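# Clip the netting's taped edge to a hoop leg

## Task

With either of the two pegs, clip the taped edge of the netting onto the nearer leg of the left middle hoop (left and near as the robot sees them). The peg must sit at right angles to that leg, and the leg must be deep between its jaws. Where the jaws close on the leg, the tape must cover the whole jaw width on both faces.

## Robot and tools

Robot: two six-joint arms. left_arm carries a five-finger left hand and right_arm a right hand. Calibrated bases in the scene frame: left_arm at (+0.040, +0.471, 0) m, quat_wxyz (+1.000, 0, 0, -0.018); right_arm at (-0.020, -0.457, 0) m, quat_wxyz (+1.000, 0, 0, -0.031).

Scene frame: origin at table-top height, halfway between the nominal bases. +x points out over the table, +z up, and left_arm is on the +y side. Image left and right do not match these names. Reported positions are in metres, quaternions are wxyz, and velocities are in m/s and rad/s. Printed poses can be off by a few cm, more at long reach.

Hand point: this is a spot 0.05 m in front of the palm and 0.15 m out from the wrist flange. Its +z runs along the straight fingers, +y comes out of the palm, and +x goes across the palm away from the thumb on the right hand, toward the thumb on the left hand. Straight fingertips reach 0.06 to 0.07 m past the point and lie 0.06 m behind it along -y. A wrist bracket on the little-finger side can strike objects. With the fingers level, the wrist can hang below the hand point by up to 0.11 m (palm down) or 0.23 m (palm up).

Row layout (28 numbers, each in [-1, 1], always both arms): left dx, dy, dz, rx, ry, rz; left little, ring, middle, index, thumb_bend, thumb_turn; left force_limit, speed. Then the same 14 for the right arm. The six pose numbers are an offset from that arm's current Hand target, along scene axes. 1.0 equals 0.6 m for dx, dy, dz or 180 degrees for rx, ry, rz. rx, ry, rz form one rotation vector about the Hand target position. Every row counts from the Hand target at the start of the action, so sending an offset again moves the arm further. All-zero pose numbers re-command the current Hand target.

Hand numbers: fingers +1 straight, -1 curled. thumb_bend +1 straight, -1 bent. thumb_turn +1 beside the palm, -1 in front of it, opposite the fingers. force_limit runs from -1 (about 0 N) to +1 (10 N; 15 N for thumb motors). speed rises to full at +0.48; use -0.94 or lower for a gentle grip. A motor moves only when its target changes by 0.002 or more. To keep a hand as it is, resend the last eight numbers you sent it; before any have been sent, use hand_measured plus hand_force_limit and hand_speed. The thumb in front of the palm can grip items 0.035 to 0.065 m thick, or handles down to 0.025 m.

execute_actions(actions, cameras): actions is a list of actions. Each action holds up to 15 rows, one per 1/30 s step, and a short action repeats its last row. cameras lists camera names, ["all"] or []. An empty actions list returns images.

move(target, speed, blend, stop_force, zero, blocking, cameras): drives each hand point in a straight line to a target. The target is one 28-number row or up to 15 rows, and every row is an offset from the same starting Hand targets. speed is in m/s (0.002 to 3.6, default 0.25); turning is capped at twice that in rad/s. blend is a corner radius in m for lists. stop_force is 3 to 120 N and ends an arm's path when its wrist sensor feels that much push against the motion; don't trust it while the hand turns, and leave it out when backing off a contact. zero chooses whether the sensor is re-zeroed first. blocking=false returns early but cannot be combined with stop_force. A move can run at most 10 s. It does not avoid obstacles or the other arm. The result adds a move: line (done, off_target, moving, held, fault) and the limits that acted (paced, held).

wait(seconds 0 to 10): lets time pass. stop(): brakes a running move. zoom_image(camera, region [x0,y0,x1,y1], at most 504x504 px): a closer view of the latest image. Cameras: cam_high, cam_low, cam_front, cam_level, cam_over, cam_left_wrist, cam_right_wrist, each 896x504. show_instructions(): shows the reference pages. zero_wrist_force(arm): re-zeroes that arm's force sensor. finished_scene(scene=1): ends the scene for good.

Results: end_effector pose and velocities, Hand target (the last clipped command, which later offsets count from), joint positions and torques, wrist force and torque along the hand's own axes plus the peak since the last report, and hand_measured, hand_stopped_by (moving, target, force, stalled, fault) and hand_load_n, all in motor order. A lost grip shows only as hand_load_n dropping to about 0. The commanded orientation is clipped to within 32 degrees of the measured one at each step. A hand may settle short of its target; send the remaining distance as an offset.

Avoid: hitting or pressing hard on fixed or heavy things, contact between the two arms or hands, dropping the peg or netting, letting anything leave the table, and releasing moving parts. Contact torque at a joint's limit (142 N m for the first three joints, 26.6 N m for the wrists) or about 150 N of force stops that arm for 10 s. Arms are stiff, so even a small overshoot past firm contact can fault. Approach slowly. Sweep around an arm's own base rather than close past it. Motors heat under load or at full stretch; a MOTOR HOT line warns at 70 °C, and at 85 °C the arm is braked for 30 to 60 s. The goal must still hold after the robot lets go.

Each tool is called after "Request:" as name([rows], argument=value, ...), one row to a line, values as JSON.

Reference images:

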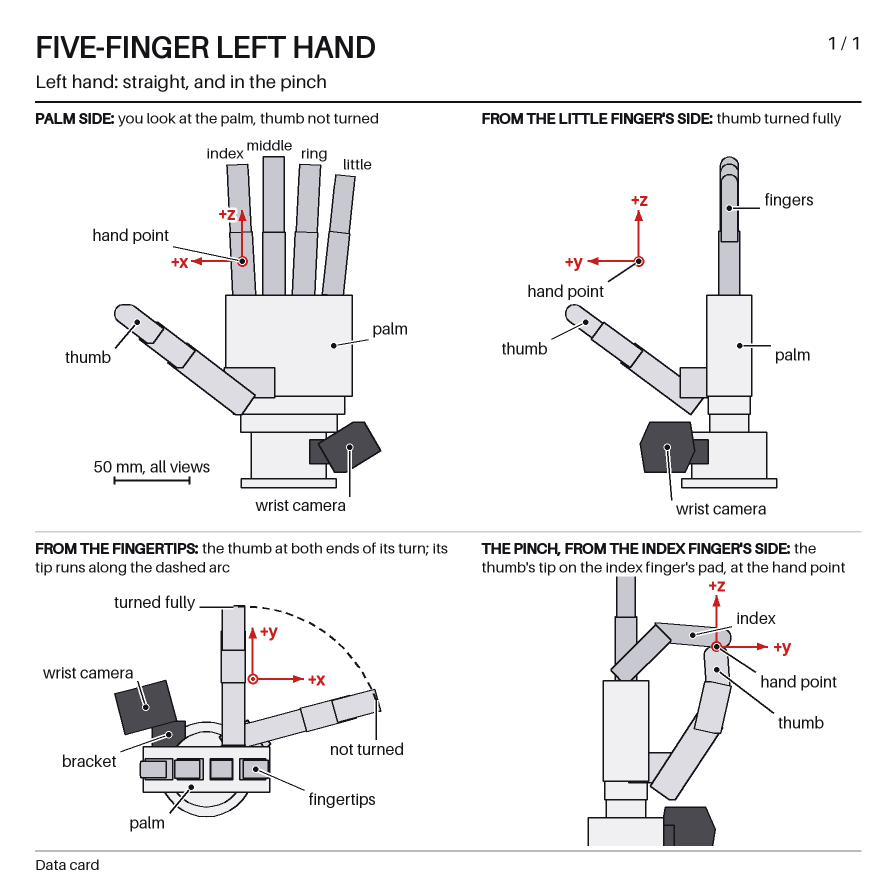

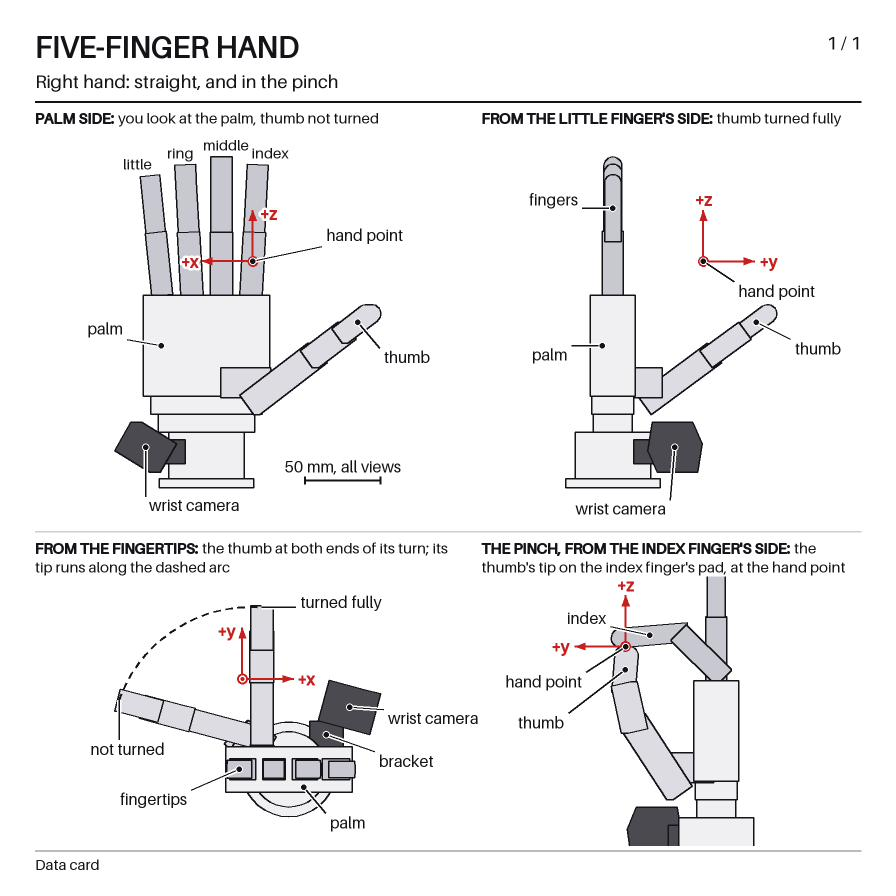

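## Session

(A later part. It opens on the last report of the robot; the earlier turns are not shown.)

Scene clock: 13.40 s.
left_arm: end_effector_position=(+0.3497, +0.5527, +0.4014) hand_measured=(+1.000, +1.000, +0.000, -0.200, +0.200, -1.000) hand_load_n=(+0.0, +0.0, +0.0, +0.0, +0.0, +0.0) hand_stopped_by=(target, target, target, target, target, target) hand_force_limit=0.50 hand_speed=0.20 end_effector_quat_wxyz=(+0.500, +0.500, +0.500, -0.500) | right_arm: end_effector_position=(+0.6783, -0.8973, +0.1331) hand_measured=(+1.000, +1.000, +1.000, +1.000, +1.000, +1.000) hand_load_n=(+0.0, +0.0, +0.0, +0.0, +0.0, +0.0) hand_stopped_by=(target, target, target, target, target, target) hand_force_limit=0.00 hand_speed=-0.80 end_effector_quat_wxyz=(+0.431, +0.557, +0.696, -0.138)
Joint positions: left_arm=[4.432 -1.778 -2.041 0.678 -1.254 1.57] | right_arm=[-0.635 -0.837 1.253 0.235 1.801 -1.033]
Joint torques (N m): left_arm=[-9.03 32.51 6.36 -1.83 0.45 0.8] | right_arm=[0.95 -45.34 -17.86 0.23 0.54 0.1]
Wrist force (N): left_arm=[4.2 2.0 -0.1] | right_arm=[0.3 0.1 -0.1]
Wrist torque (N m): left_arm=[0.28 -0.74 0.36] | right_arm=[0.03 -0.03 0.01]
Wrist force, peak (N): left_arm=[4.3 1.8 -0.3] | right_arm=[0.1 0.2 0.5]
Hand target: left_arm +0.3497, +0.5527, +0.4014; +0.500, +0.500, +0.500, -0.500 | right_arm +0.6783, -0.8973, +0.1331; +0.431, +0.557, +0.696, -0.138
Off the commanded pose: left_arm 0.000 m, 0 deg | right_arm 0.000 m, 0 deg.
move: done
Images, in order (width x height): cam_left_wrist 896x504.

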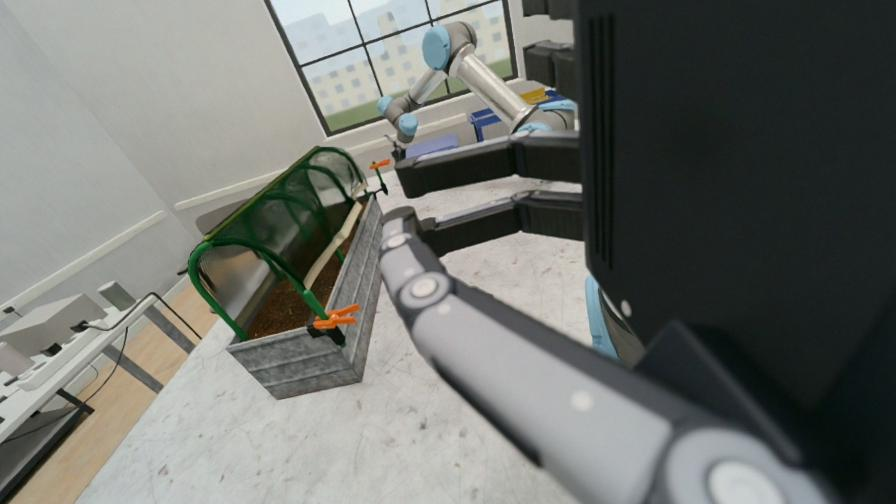

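Request:
move(target=[0.05, -0.255, -0.13, 0, 0, 0, 1, 1, 1, 0.6, 0.7, -1, 0.5, 0.2, 0, 0, 0, 0, 0, 0, 1, 1, 1, 1, 1, 1, 0, -0.8], speed=0.3, cameras=["cam_high", "cam_front", "cam_over", "cam_level", "cam_left_wrist"])

Scene clock: 16.23 s.
left_arm: end_effector_position=(+0.3796, +0.3998, +0.3235) hand_measured=(+1.000, +1.000, +1.000, +0.600, +0.700, -1.000) hand_load_n=(+0.0, +0.0, +0.0, +0.0, +0.0, +0.5) hand_stopped_by=(target, target, target, target, target, target) hand_force_limit=0.50 hand_speed=0.20 end_effector_quat_wxyz=(+0.500, +0.500, +0.500, -0.500) | right_arm: end_effector_position=(+0.6783, -0.8973, +0.1331) hand_measured=(+1.000, +1.000, +1.000, +1.000, +1.000, +1.000) hand_load_n=(+0.0, +0.0, +0.0, +0.0, +0.0, +0.0) hand_stopped_by=(target, target, target, target, target, target) hand_force_limit=0.00 hand_speed=-0.80 end_effector_quat_wxyz=(+0.431, +0.557, +0.696, -0.138)
Joint positions: left_arm=[4.162 -1.768 -2.348 0.975 -0.984 1.57] | right_arm=[-0.635 -0.837 1.253 0.235 1.801 -1.033]
Joint torques (N m): left_arm=[-11.11 9.02 -2.85 0.48 1.61 1.66] | right_arm=[0.52 -45.28 -17.2 0.23 0.46 0.05]
Wrist force (N): left_arm=[3.8 1.8 -0.1] | right_arm=[-0.1 -0.1 0.1]
Wrist torque (N m): left_arm=[0.33 -0.66 0.34] | right_arm=[-0.01 0.01 -0.01]
Wrist force, peak (N): left_arm=[4.3 2.0 0.1] | right_arm=[0.4 0.5 0.2]
Hand target: left_arm +0.3797, +0.3997, +0.3234; +0.500, +0.500, +0.500, -0.500 | right_arm +0.6783, -0.8973, +0.1331; +0.431, +0.557, +0.696, -0.138
Off the commanded pose: left_arm 0.000 m, 0 deg | right_arm 0.000 m, 0 deg.
move: done
Images, in order (width x height): cam_high 896x504, cam_front 896x504, cam_level 896x504, cam_over 896x504, cam_left_wrist 896x504.

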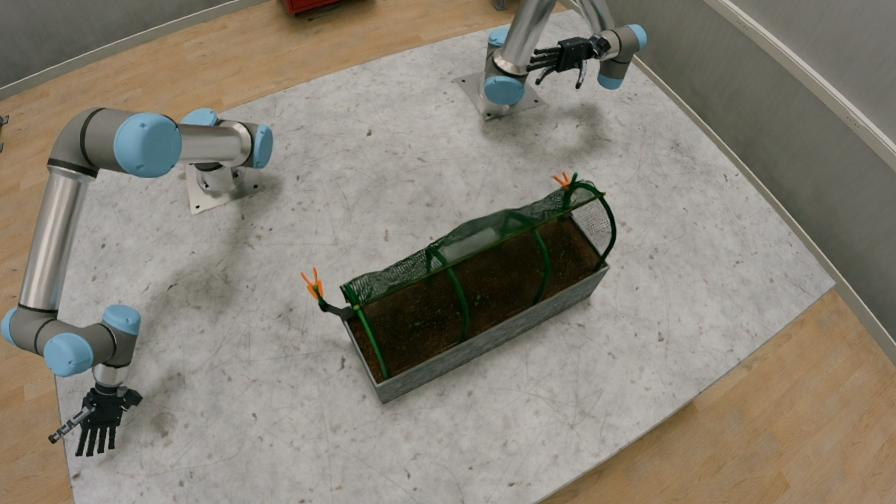

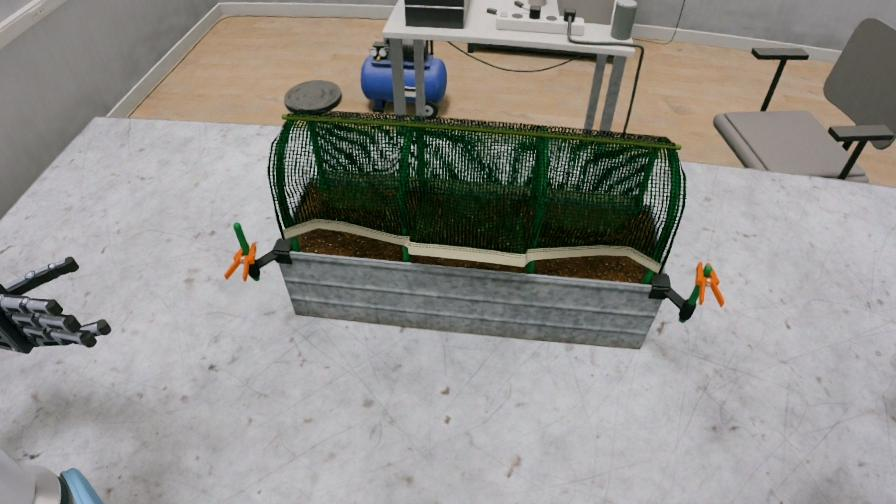

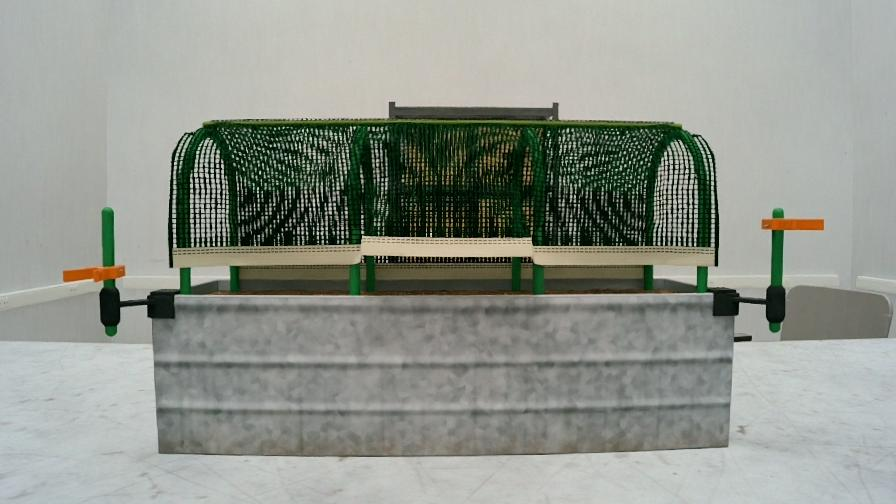

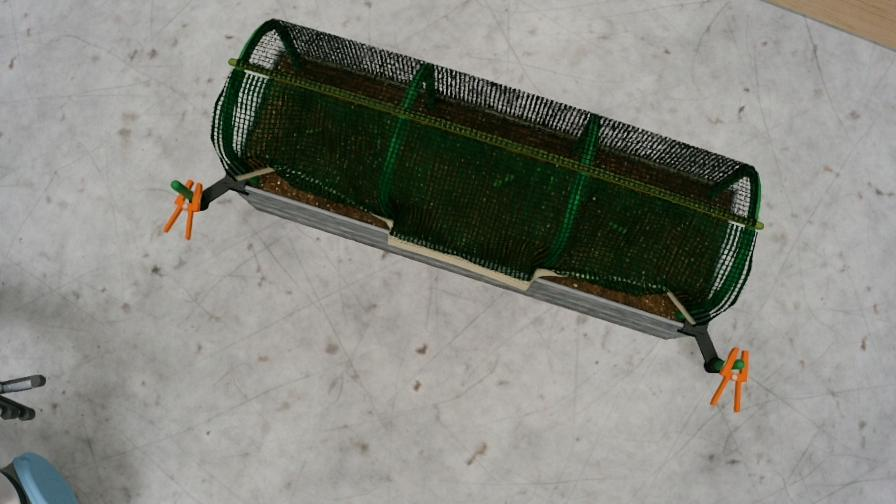

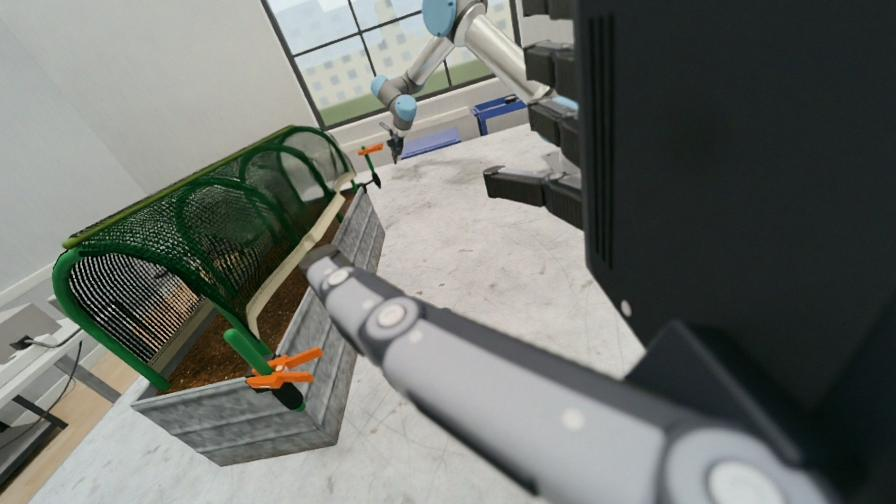

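Request:
zoom_image(camera="cam_over", region=[0, 330, 120, 504])

Request:
zoom_image(camera="cam_front", region=[0, 220, 300, 400])

Request:
zoom_image(camera="cam_left_wrist", region=[180, 280, 400, 440])

Scaled by 2.897 from the camera's 896x504 image, which has a finer 1280x720 frame.

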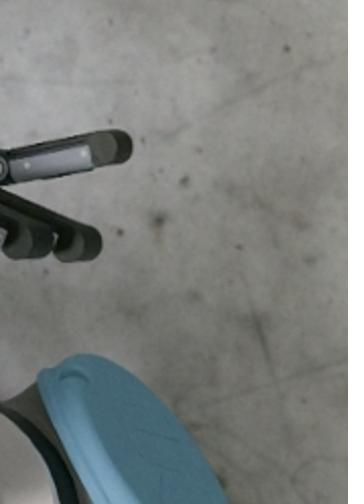

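Scaled by 1.680 from the camera's 896x504 image, which has a finer 1280x720 frame.

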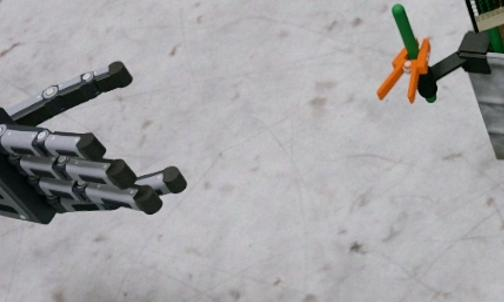

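Scaled by 2.291 from the camera's 896x504 image, which has a finer 1280x720 frame.

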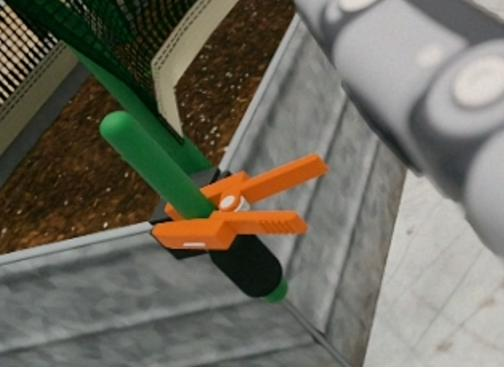

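Request:
move(target=[-0.03, -0.18, -0.12, 0, 0, 0, 1, 1, 1, 0.6, 0.7, -1, 0.5, 0.2, 0, 0, 0, 0, 0, 0, 1, 1, 1, 1, 1, 1, 0, -0.8], speed=0.25, cameras=["cam_high", "cam_front", "cam_over", "cam_level", "cam_left_wrist"])

Scene clock: 19.50 s.
left_arm: end_effector_position=(+0.3616, +0.2918, +0.2515) hand_measured=(+1.000, +1.000, +1.000, +0.600, +0.700, -1.000) hand_load_n=(+0.0, +0.0, +0.0, +0.0, +0.0, +0.0) hand_stopped_by=(target, target, target, target, target, target) hand_force_limit=0.50 hand_speed=0.20 end_effector_quat_wxyz=(+0.500, +0.500, +0.500, -0.500) | right_arm: end_effector_position=(+0.6783, -0.8973, +0.1331) hand_measured=(+1.000, +1.000, +1.000, +1.000, +1.000, +1.000) hand_load_n=(+0.0, +0.0, +0.0, +0.0, +0.0, +0.0) hand_stopped_by=(target, target, target, target, target, target) hand_force_limit=0.00 hand_speed=-0.80 end_effector_quat_wxyz=(+0.431, +0.557, +0.696, -0.138)
Joint positions: left_arm=[3.958 -1.909 -2.561 1.328 -0.78 1.57] | right_arm=[-0.635 -0.837 1.253 0.235 1.801 -1.033]
Joint torques (N m): left_arm=[-12.86 12.66 17.78 0.39 1.95 1.65] | right_arm=[0.09 -45.12 -17.51 0.26 0.56 0.04]
Wrist force (N): left_arm=[4.1 1.7 -0.4] | right_arm=[0.0 0.1 -0.3]
Wrist torque (N m): left_arm=[0.25 -0.71 0.26] | right_arm=[0.05 0.01 0.00]
Wrist force, peak (N): left_arm=[4.6 1.7 -0.6] | right_arm=[0.4 0.2 -0.1]
Hand target: left_arm +0.3617, +0.2917, +0.2514; +0.500, +0.500, +0.500, -0.500 | right_arm +0.6783, -0.8973, +0.1331; +0.431, +0.557, +0.696, -0.138
Off the commanded pose: left_arm 0.000 m, 0 deg | right_arm 0.000 m, 0 deg.
move: done
Images, in order (width x height): cam_high 896x504, cam_front 896x504, cam_level 896x504, cam_over 896x504, cam_left_wrist 896x504.

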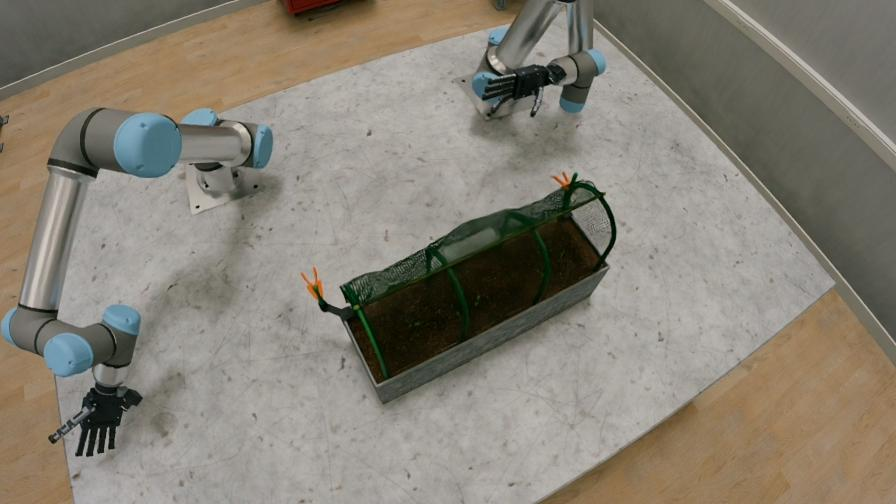

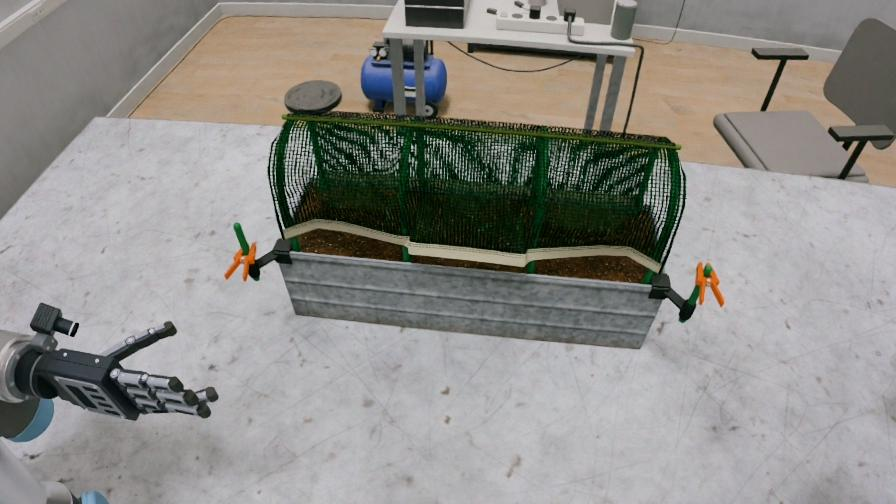

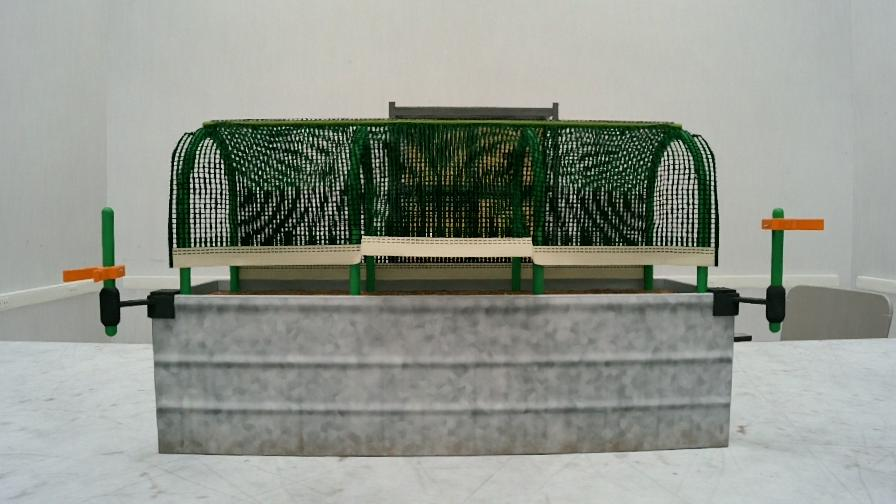

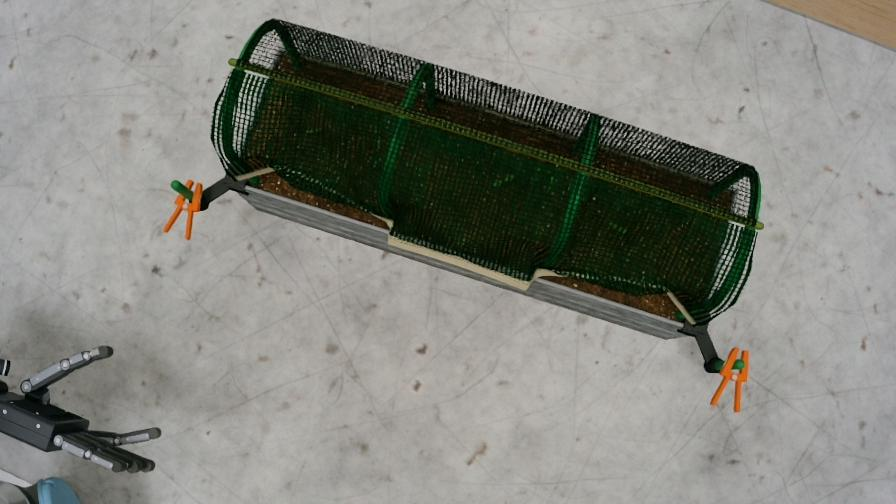

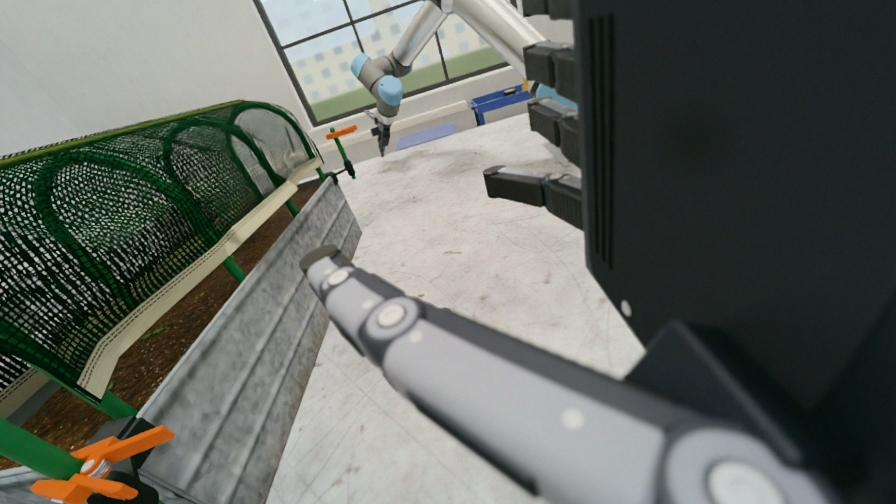

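Request:
move(target=[0.12, 0.02, 0.0, 0, 0, -0.028, 1, 1, 1, 0.6, 0.7, -1, 0.5, 0.2, 0, 0, 0, 0, 0, 0, 1, 1, 1, 1, 1, 1, 0, -0.8], speed=0.2, cameras=["cam_high", "cam_low", "cam_front", "cam_over", "cam_level", "cam_left_wrist"])

Scene clock: 21.47 s.
left_arm: end_effector_position=(+0.4336, +0.3037, +0.2514) hand_measured=(+1.000, +1.000, +1.000, +0.600, +0.700, -1.000) hand_load_n=(+0.0, +0.0, +0.0, +0.0, +0.0, +0.5) hand_stopped_by=(target, target, target, target, target, target) hand_force_limit=0.50 hand_speed=0.20 end_effector_quat_wxyz=(+0.477, +0.521, +0.478, -0.521) | right_arm: end_effector_position=(+0.6783, -0.8973, +0.1331) hand_measured=(+1.000, +1.000, +1.000, +1.000, +1.000, +1.000) hand_load_n=(+0.0, +0.0, +0.0, +0.0, +0.0, +0.0) hand_stopped_by=(target, target, target, target, target, target) hand_force_limit=0.00 hand_speed=-0.80 end_effector_quat_wxyz=(+0.431, +0.557, +0.696, -0.138)
Joint positions: left_arm=[3.791 -2.028 -2.284 1.171 -0.701 1.57] | right_arm=[-0.635 -0.837 1.253 0.235 1.801 -1.033]
Joint torques (N m): left_arm=[-9.73 19.03 18.63 -2.82 1.81 -1.64] | right_arm=[0.42 -45.01 -17.69 0.29 0.59 0.04]
Wrist force (N): left_arm=[3.4 1.8 -0.2] | right_arm=[0.2 0.1 0.3]
Wrist torque (N m): left_arm=[0.26 -0.59 0.44] | right_arm=[0.00 -0.04 0.01]
Wrist force, peak (N): left_arm=[4.4 2.0 -0.6] | right_arm=[0.3 0.0 -0.4]
Hand target: left_arm +0.4337, +0.3037, +0.2514; +0.477, +0.521, +0.478, -0.521 | right_arm +0.6783, -0.8973, +0.1331; +0.431, +0.557, +0.696, -0.138
Off the commanded pose: left_arm 0.000 m, 0 deg | right_arm 0.000 m, 0 deg.
move: done
Images, in order (width x height): cam_high 896x504, cam_low 896x504, cam_front 896x504, cam_level 896x504, cam_over 896x504, cam_left_wrist 896x504.

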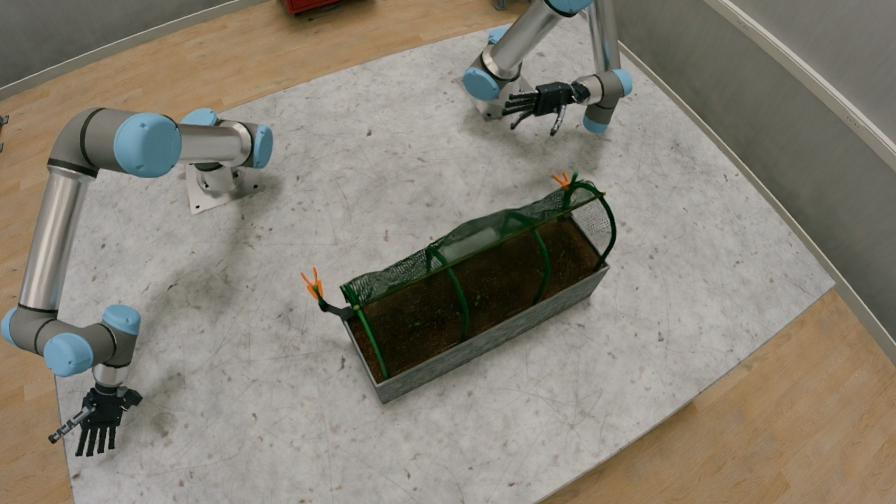

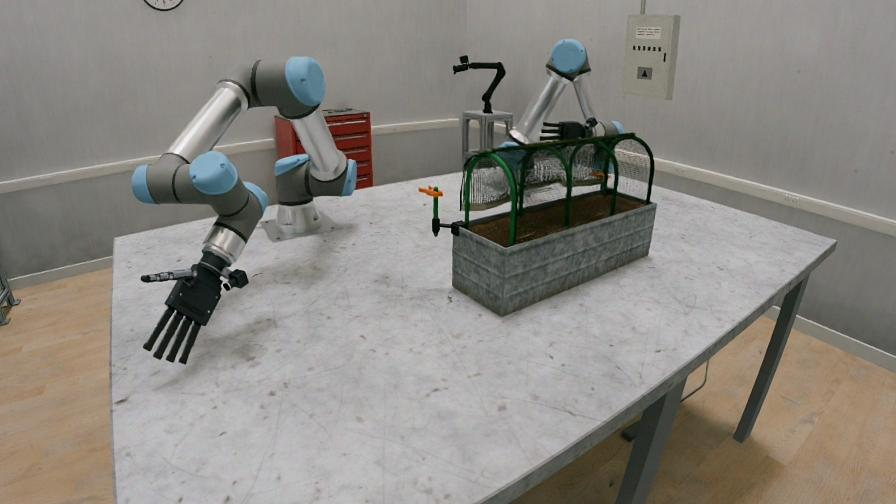

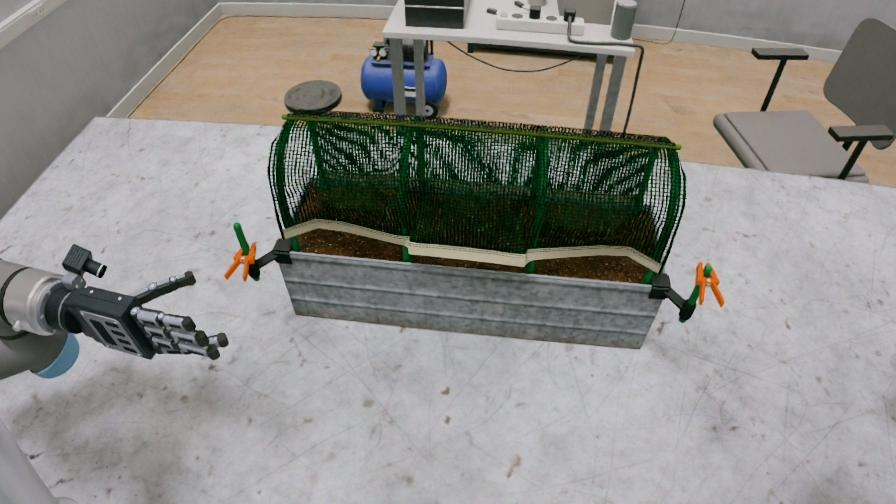

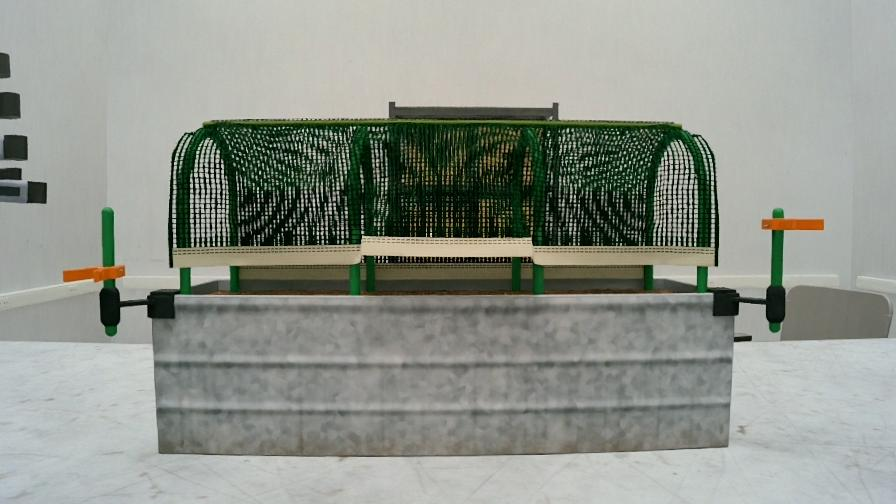

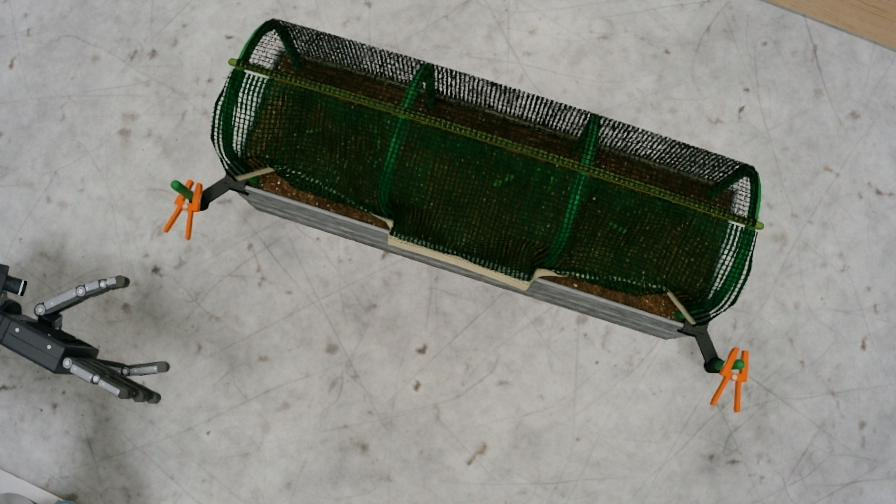

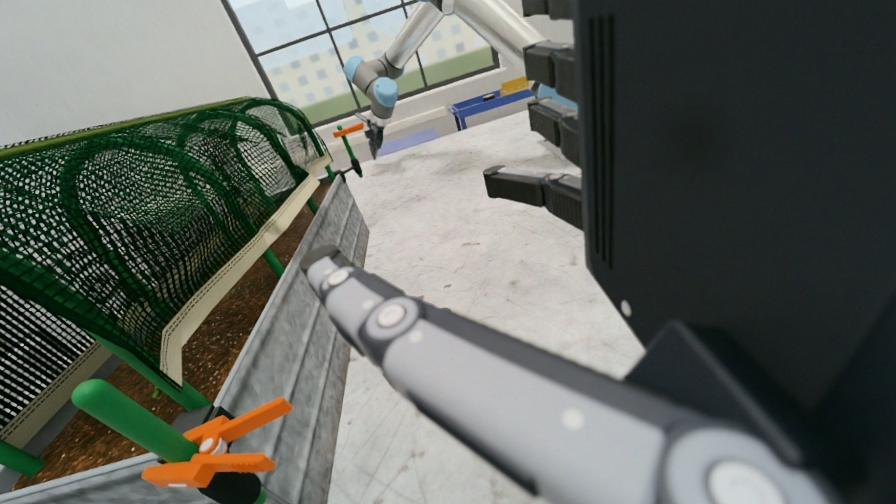

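Request:
zoom_image(camera="cam_high", region=[440, 0, 690, 200])

Request:
zoom_image(camera="cam_low", region=[460, 20, 680, 200])

Request:
zoom_image(camera="cam_left_wrist", region=[50, 350, 350, 504])

Scaled by 2.016 from the camera's 896x504 image, which has a finer 1280x720 frame.

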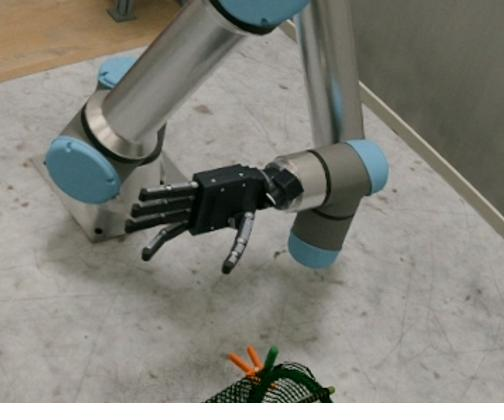

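Scaled by 2.291 from the camera's 896x504 image, which has a finer 1280x720 frame.

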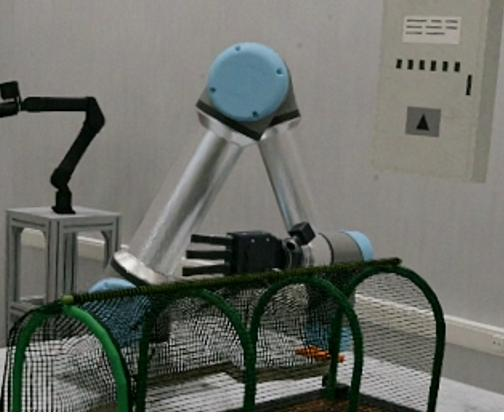

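Scaled by 1.680 from the camera's 896x504 image, which has a finer 1280x720 frame.

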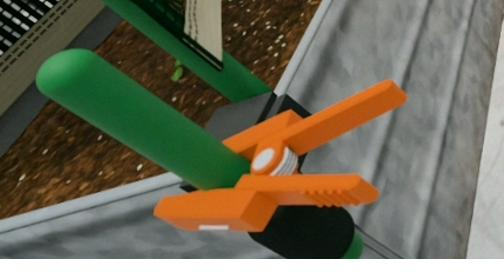

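Request:
move(target=[0.0, -0.056, -0.10, 0, 0, 0.128, 1, 1, 1, 0.4, 0.7, -1, 0.5, 0.2, 0, 0, 0, 0, 0, 0, 1, 1, 1, 1, 1, 1, 0, -0.8], speed=0.2, cameras=["cam_high", "cam_front", "cam_over", "cam_level", "cam_left_wrist"])

Scene clock: 27.30 s.
left_arm: end_effector_position=(+0.4337, +0.2702, +0.1914) hand_measured=(+1.000, +1.000, +1.000, +0.400, +0.700, -1.000) hand_load_n=(+0.0, +0.0, +0.0, +0.0, +0.0, +0.0) hand_stopped_by=(target, target, target, target, target, target) hand_force_limit=0.50 hand_speed=0.20 end_effector_quat_wxyz=(+0.572, +0.415, +0.572, -0.416) end_effector_velocity=(+0.001, +0.000, -0.001) end_effector_angular_velocity=(-0.001, +0.002, +0.004) | right_arm: end_effector_position=(+0.6783, -0.8973, +0.1331) hand_measured=(+1.000, +1.000, +1.000, +1.000, +1.000, +1.000) hand_load_n=(+0.0, +0.0, +0.0, -0.5, +0.0, +0.0) hand_stopped_by=(target, target, target, target, target, target) hand_force_limit=0.00 hand_speed=-0.80 end_effector_quat_wxyz=(+0.431, +0.557, +0.696, -0.138)
Joint positions: left_arm=[3.788 -2.165 -2.587 1.611 -0.296 1.569] | right_arm=[-0.635 -0.837 1.253 0.235 1.801 -1.033]
Joint velocities: left_arm=[-0.001 -0.002 -0.001 0.002 0.005 -0.001] | right_arm=[within noise]
Joint torques (N m): left_arm=[-11.29 15.26 -14.16 1.35 1.97 -1.6] | right_arm=[0.16 -44.78 -17.54 0.38 0.59 0.01]
Wrist force (N): left_arm=[3.8 1.9 -0.7] | right_arm=[0.1 0.3 0.2]
Wrist torque (N m): left_arm=[0.34 -0.67 0.49] | right_arm=[0.04 -0.02 0.02]
Wrist force, peak (N): left_arm=[4.3 1.7 -0.3] | right_arm=[0.2 0.4 0.4]
Hand target: left_arm +0.4337, +0.2701, +0.1914; +0.572, +0.415, +0.572, -0.416 | right_arm +0.6783, -0.8973, +0.1331; +0.431, +0.557, +0.696, -0.138
Off the commanded pose: left_arm 0.000 m, 0 deg | right_arm 0.000 m, 0 deg.
move: done
Images, in order (width x height): cam_high 896x504, cam_front 896x504, cam_level 896x504, cam_over 896x504, cam_left_wrist 896x504.

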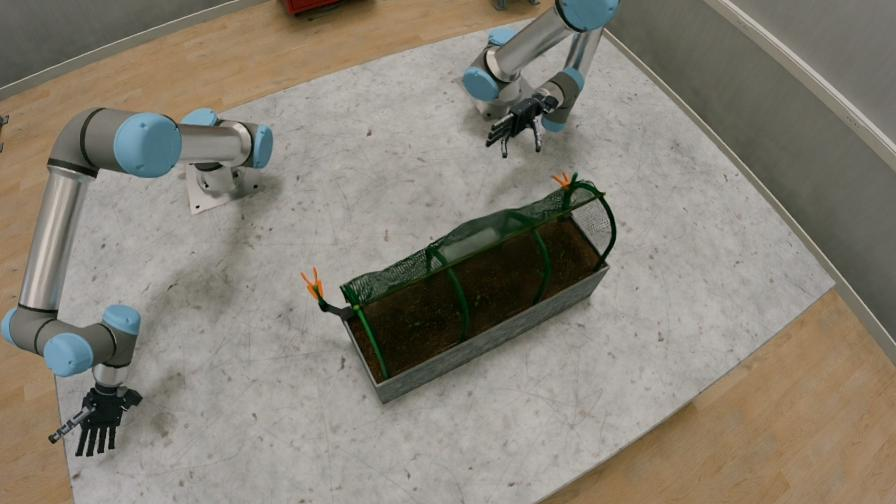

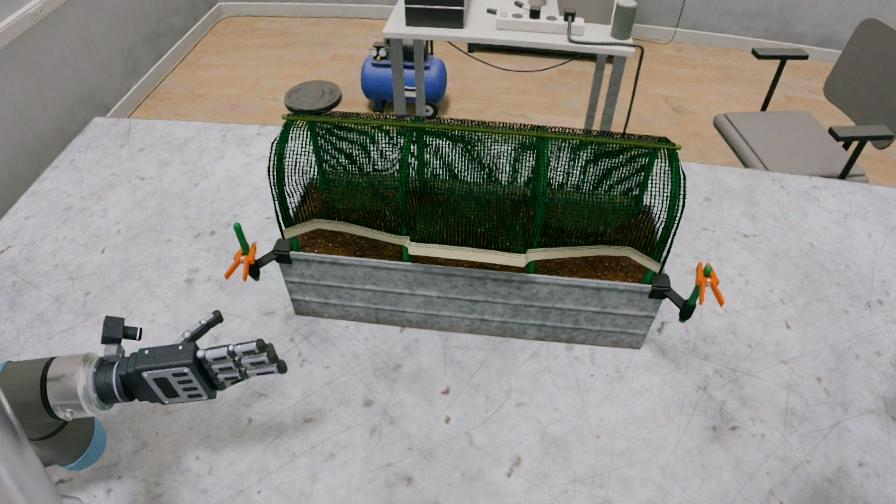

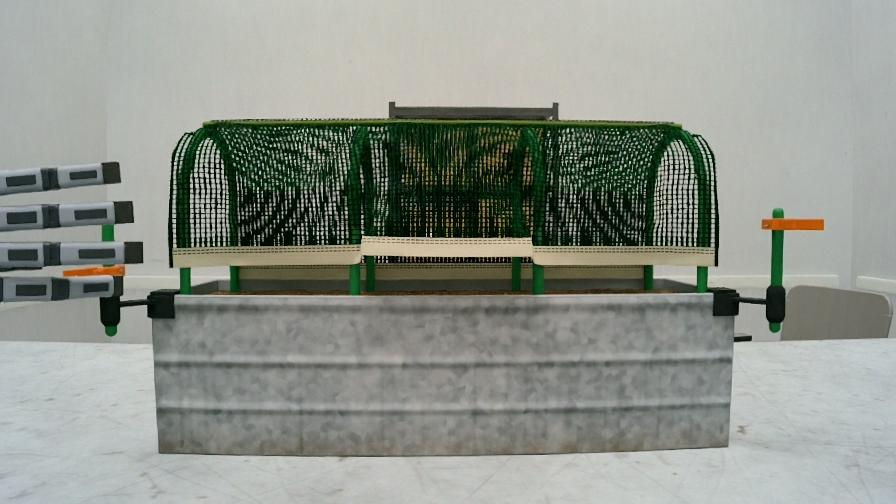

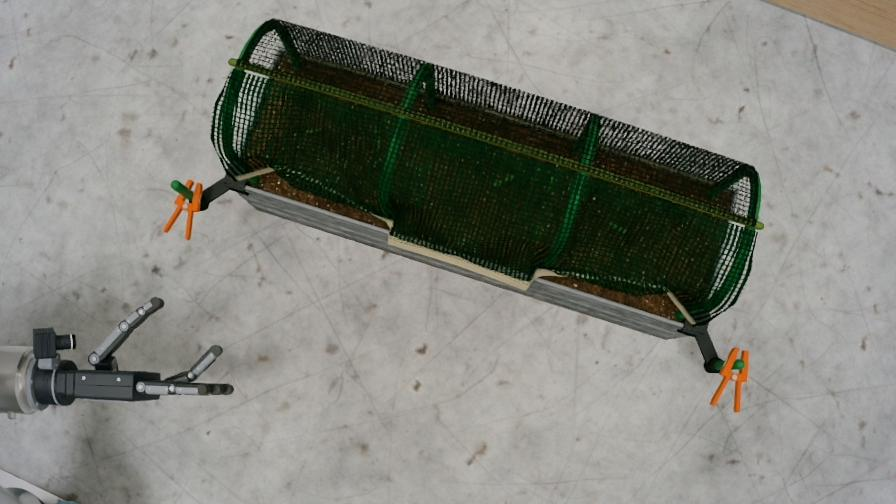

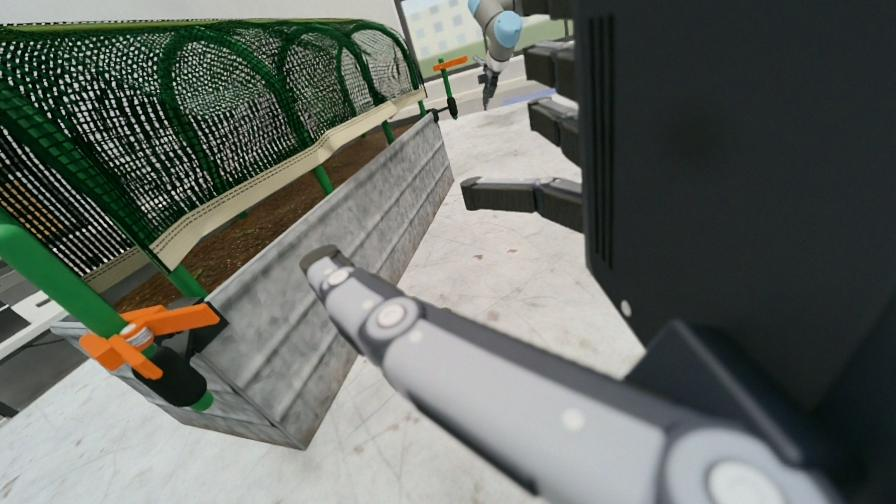

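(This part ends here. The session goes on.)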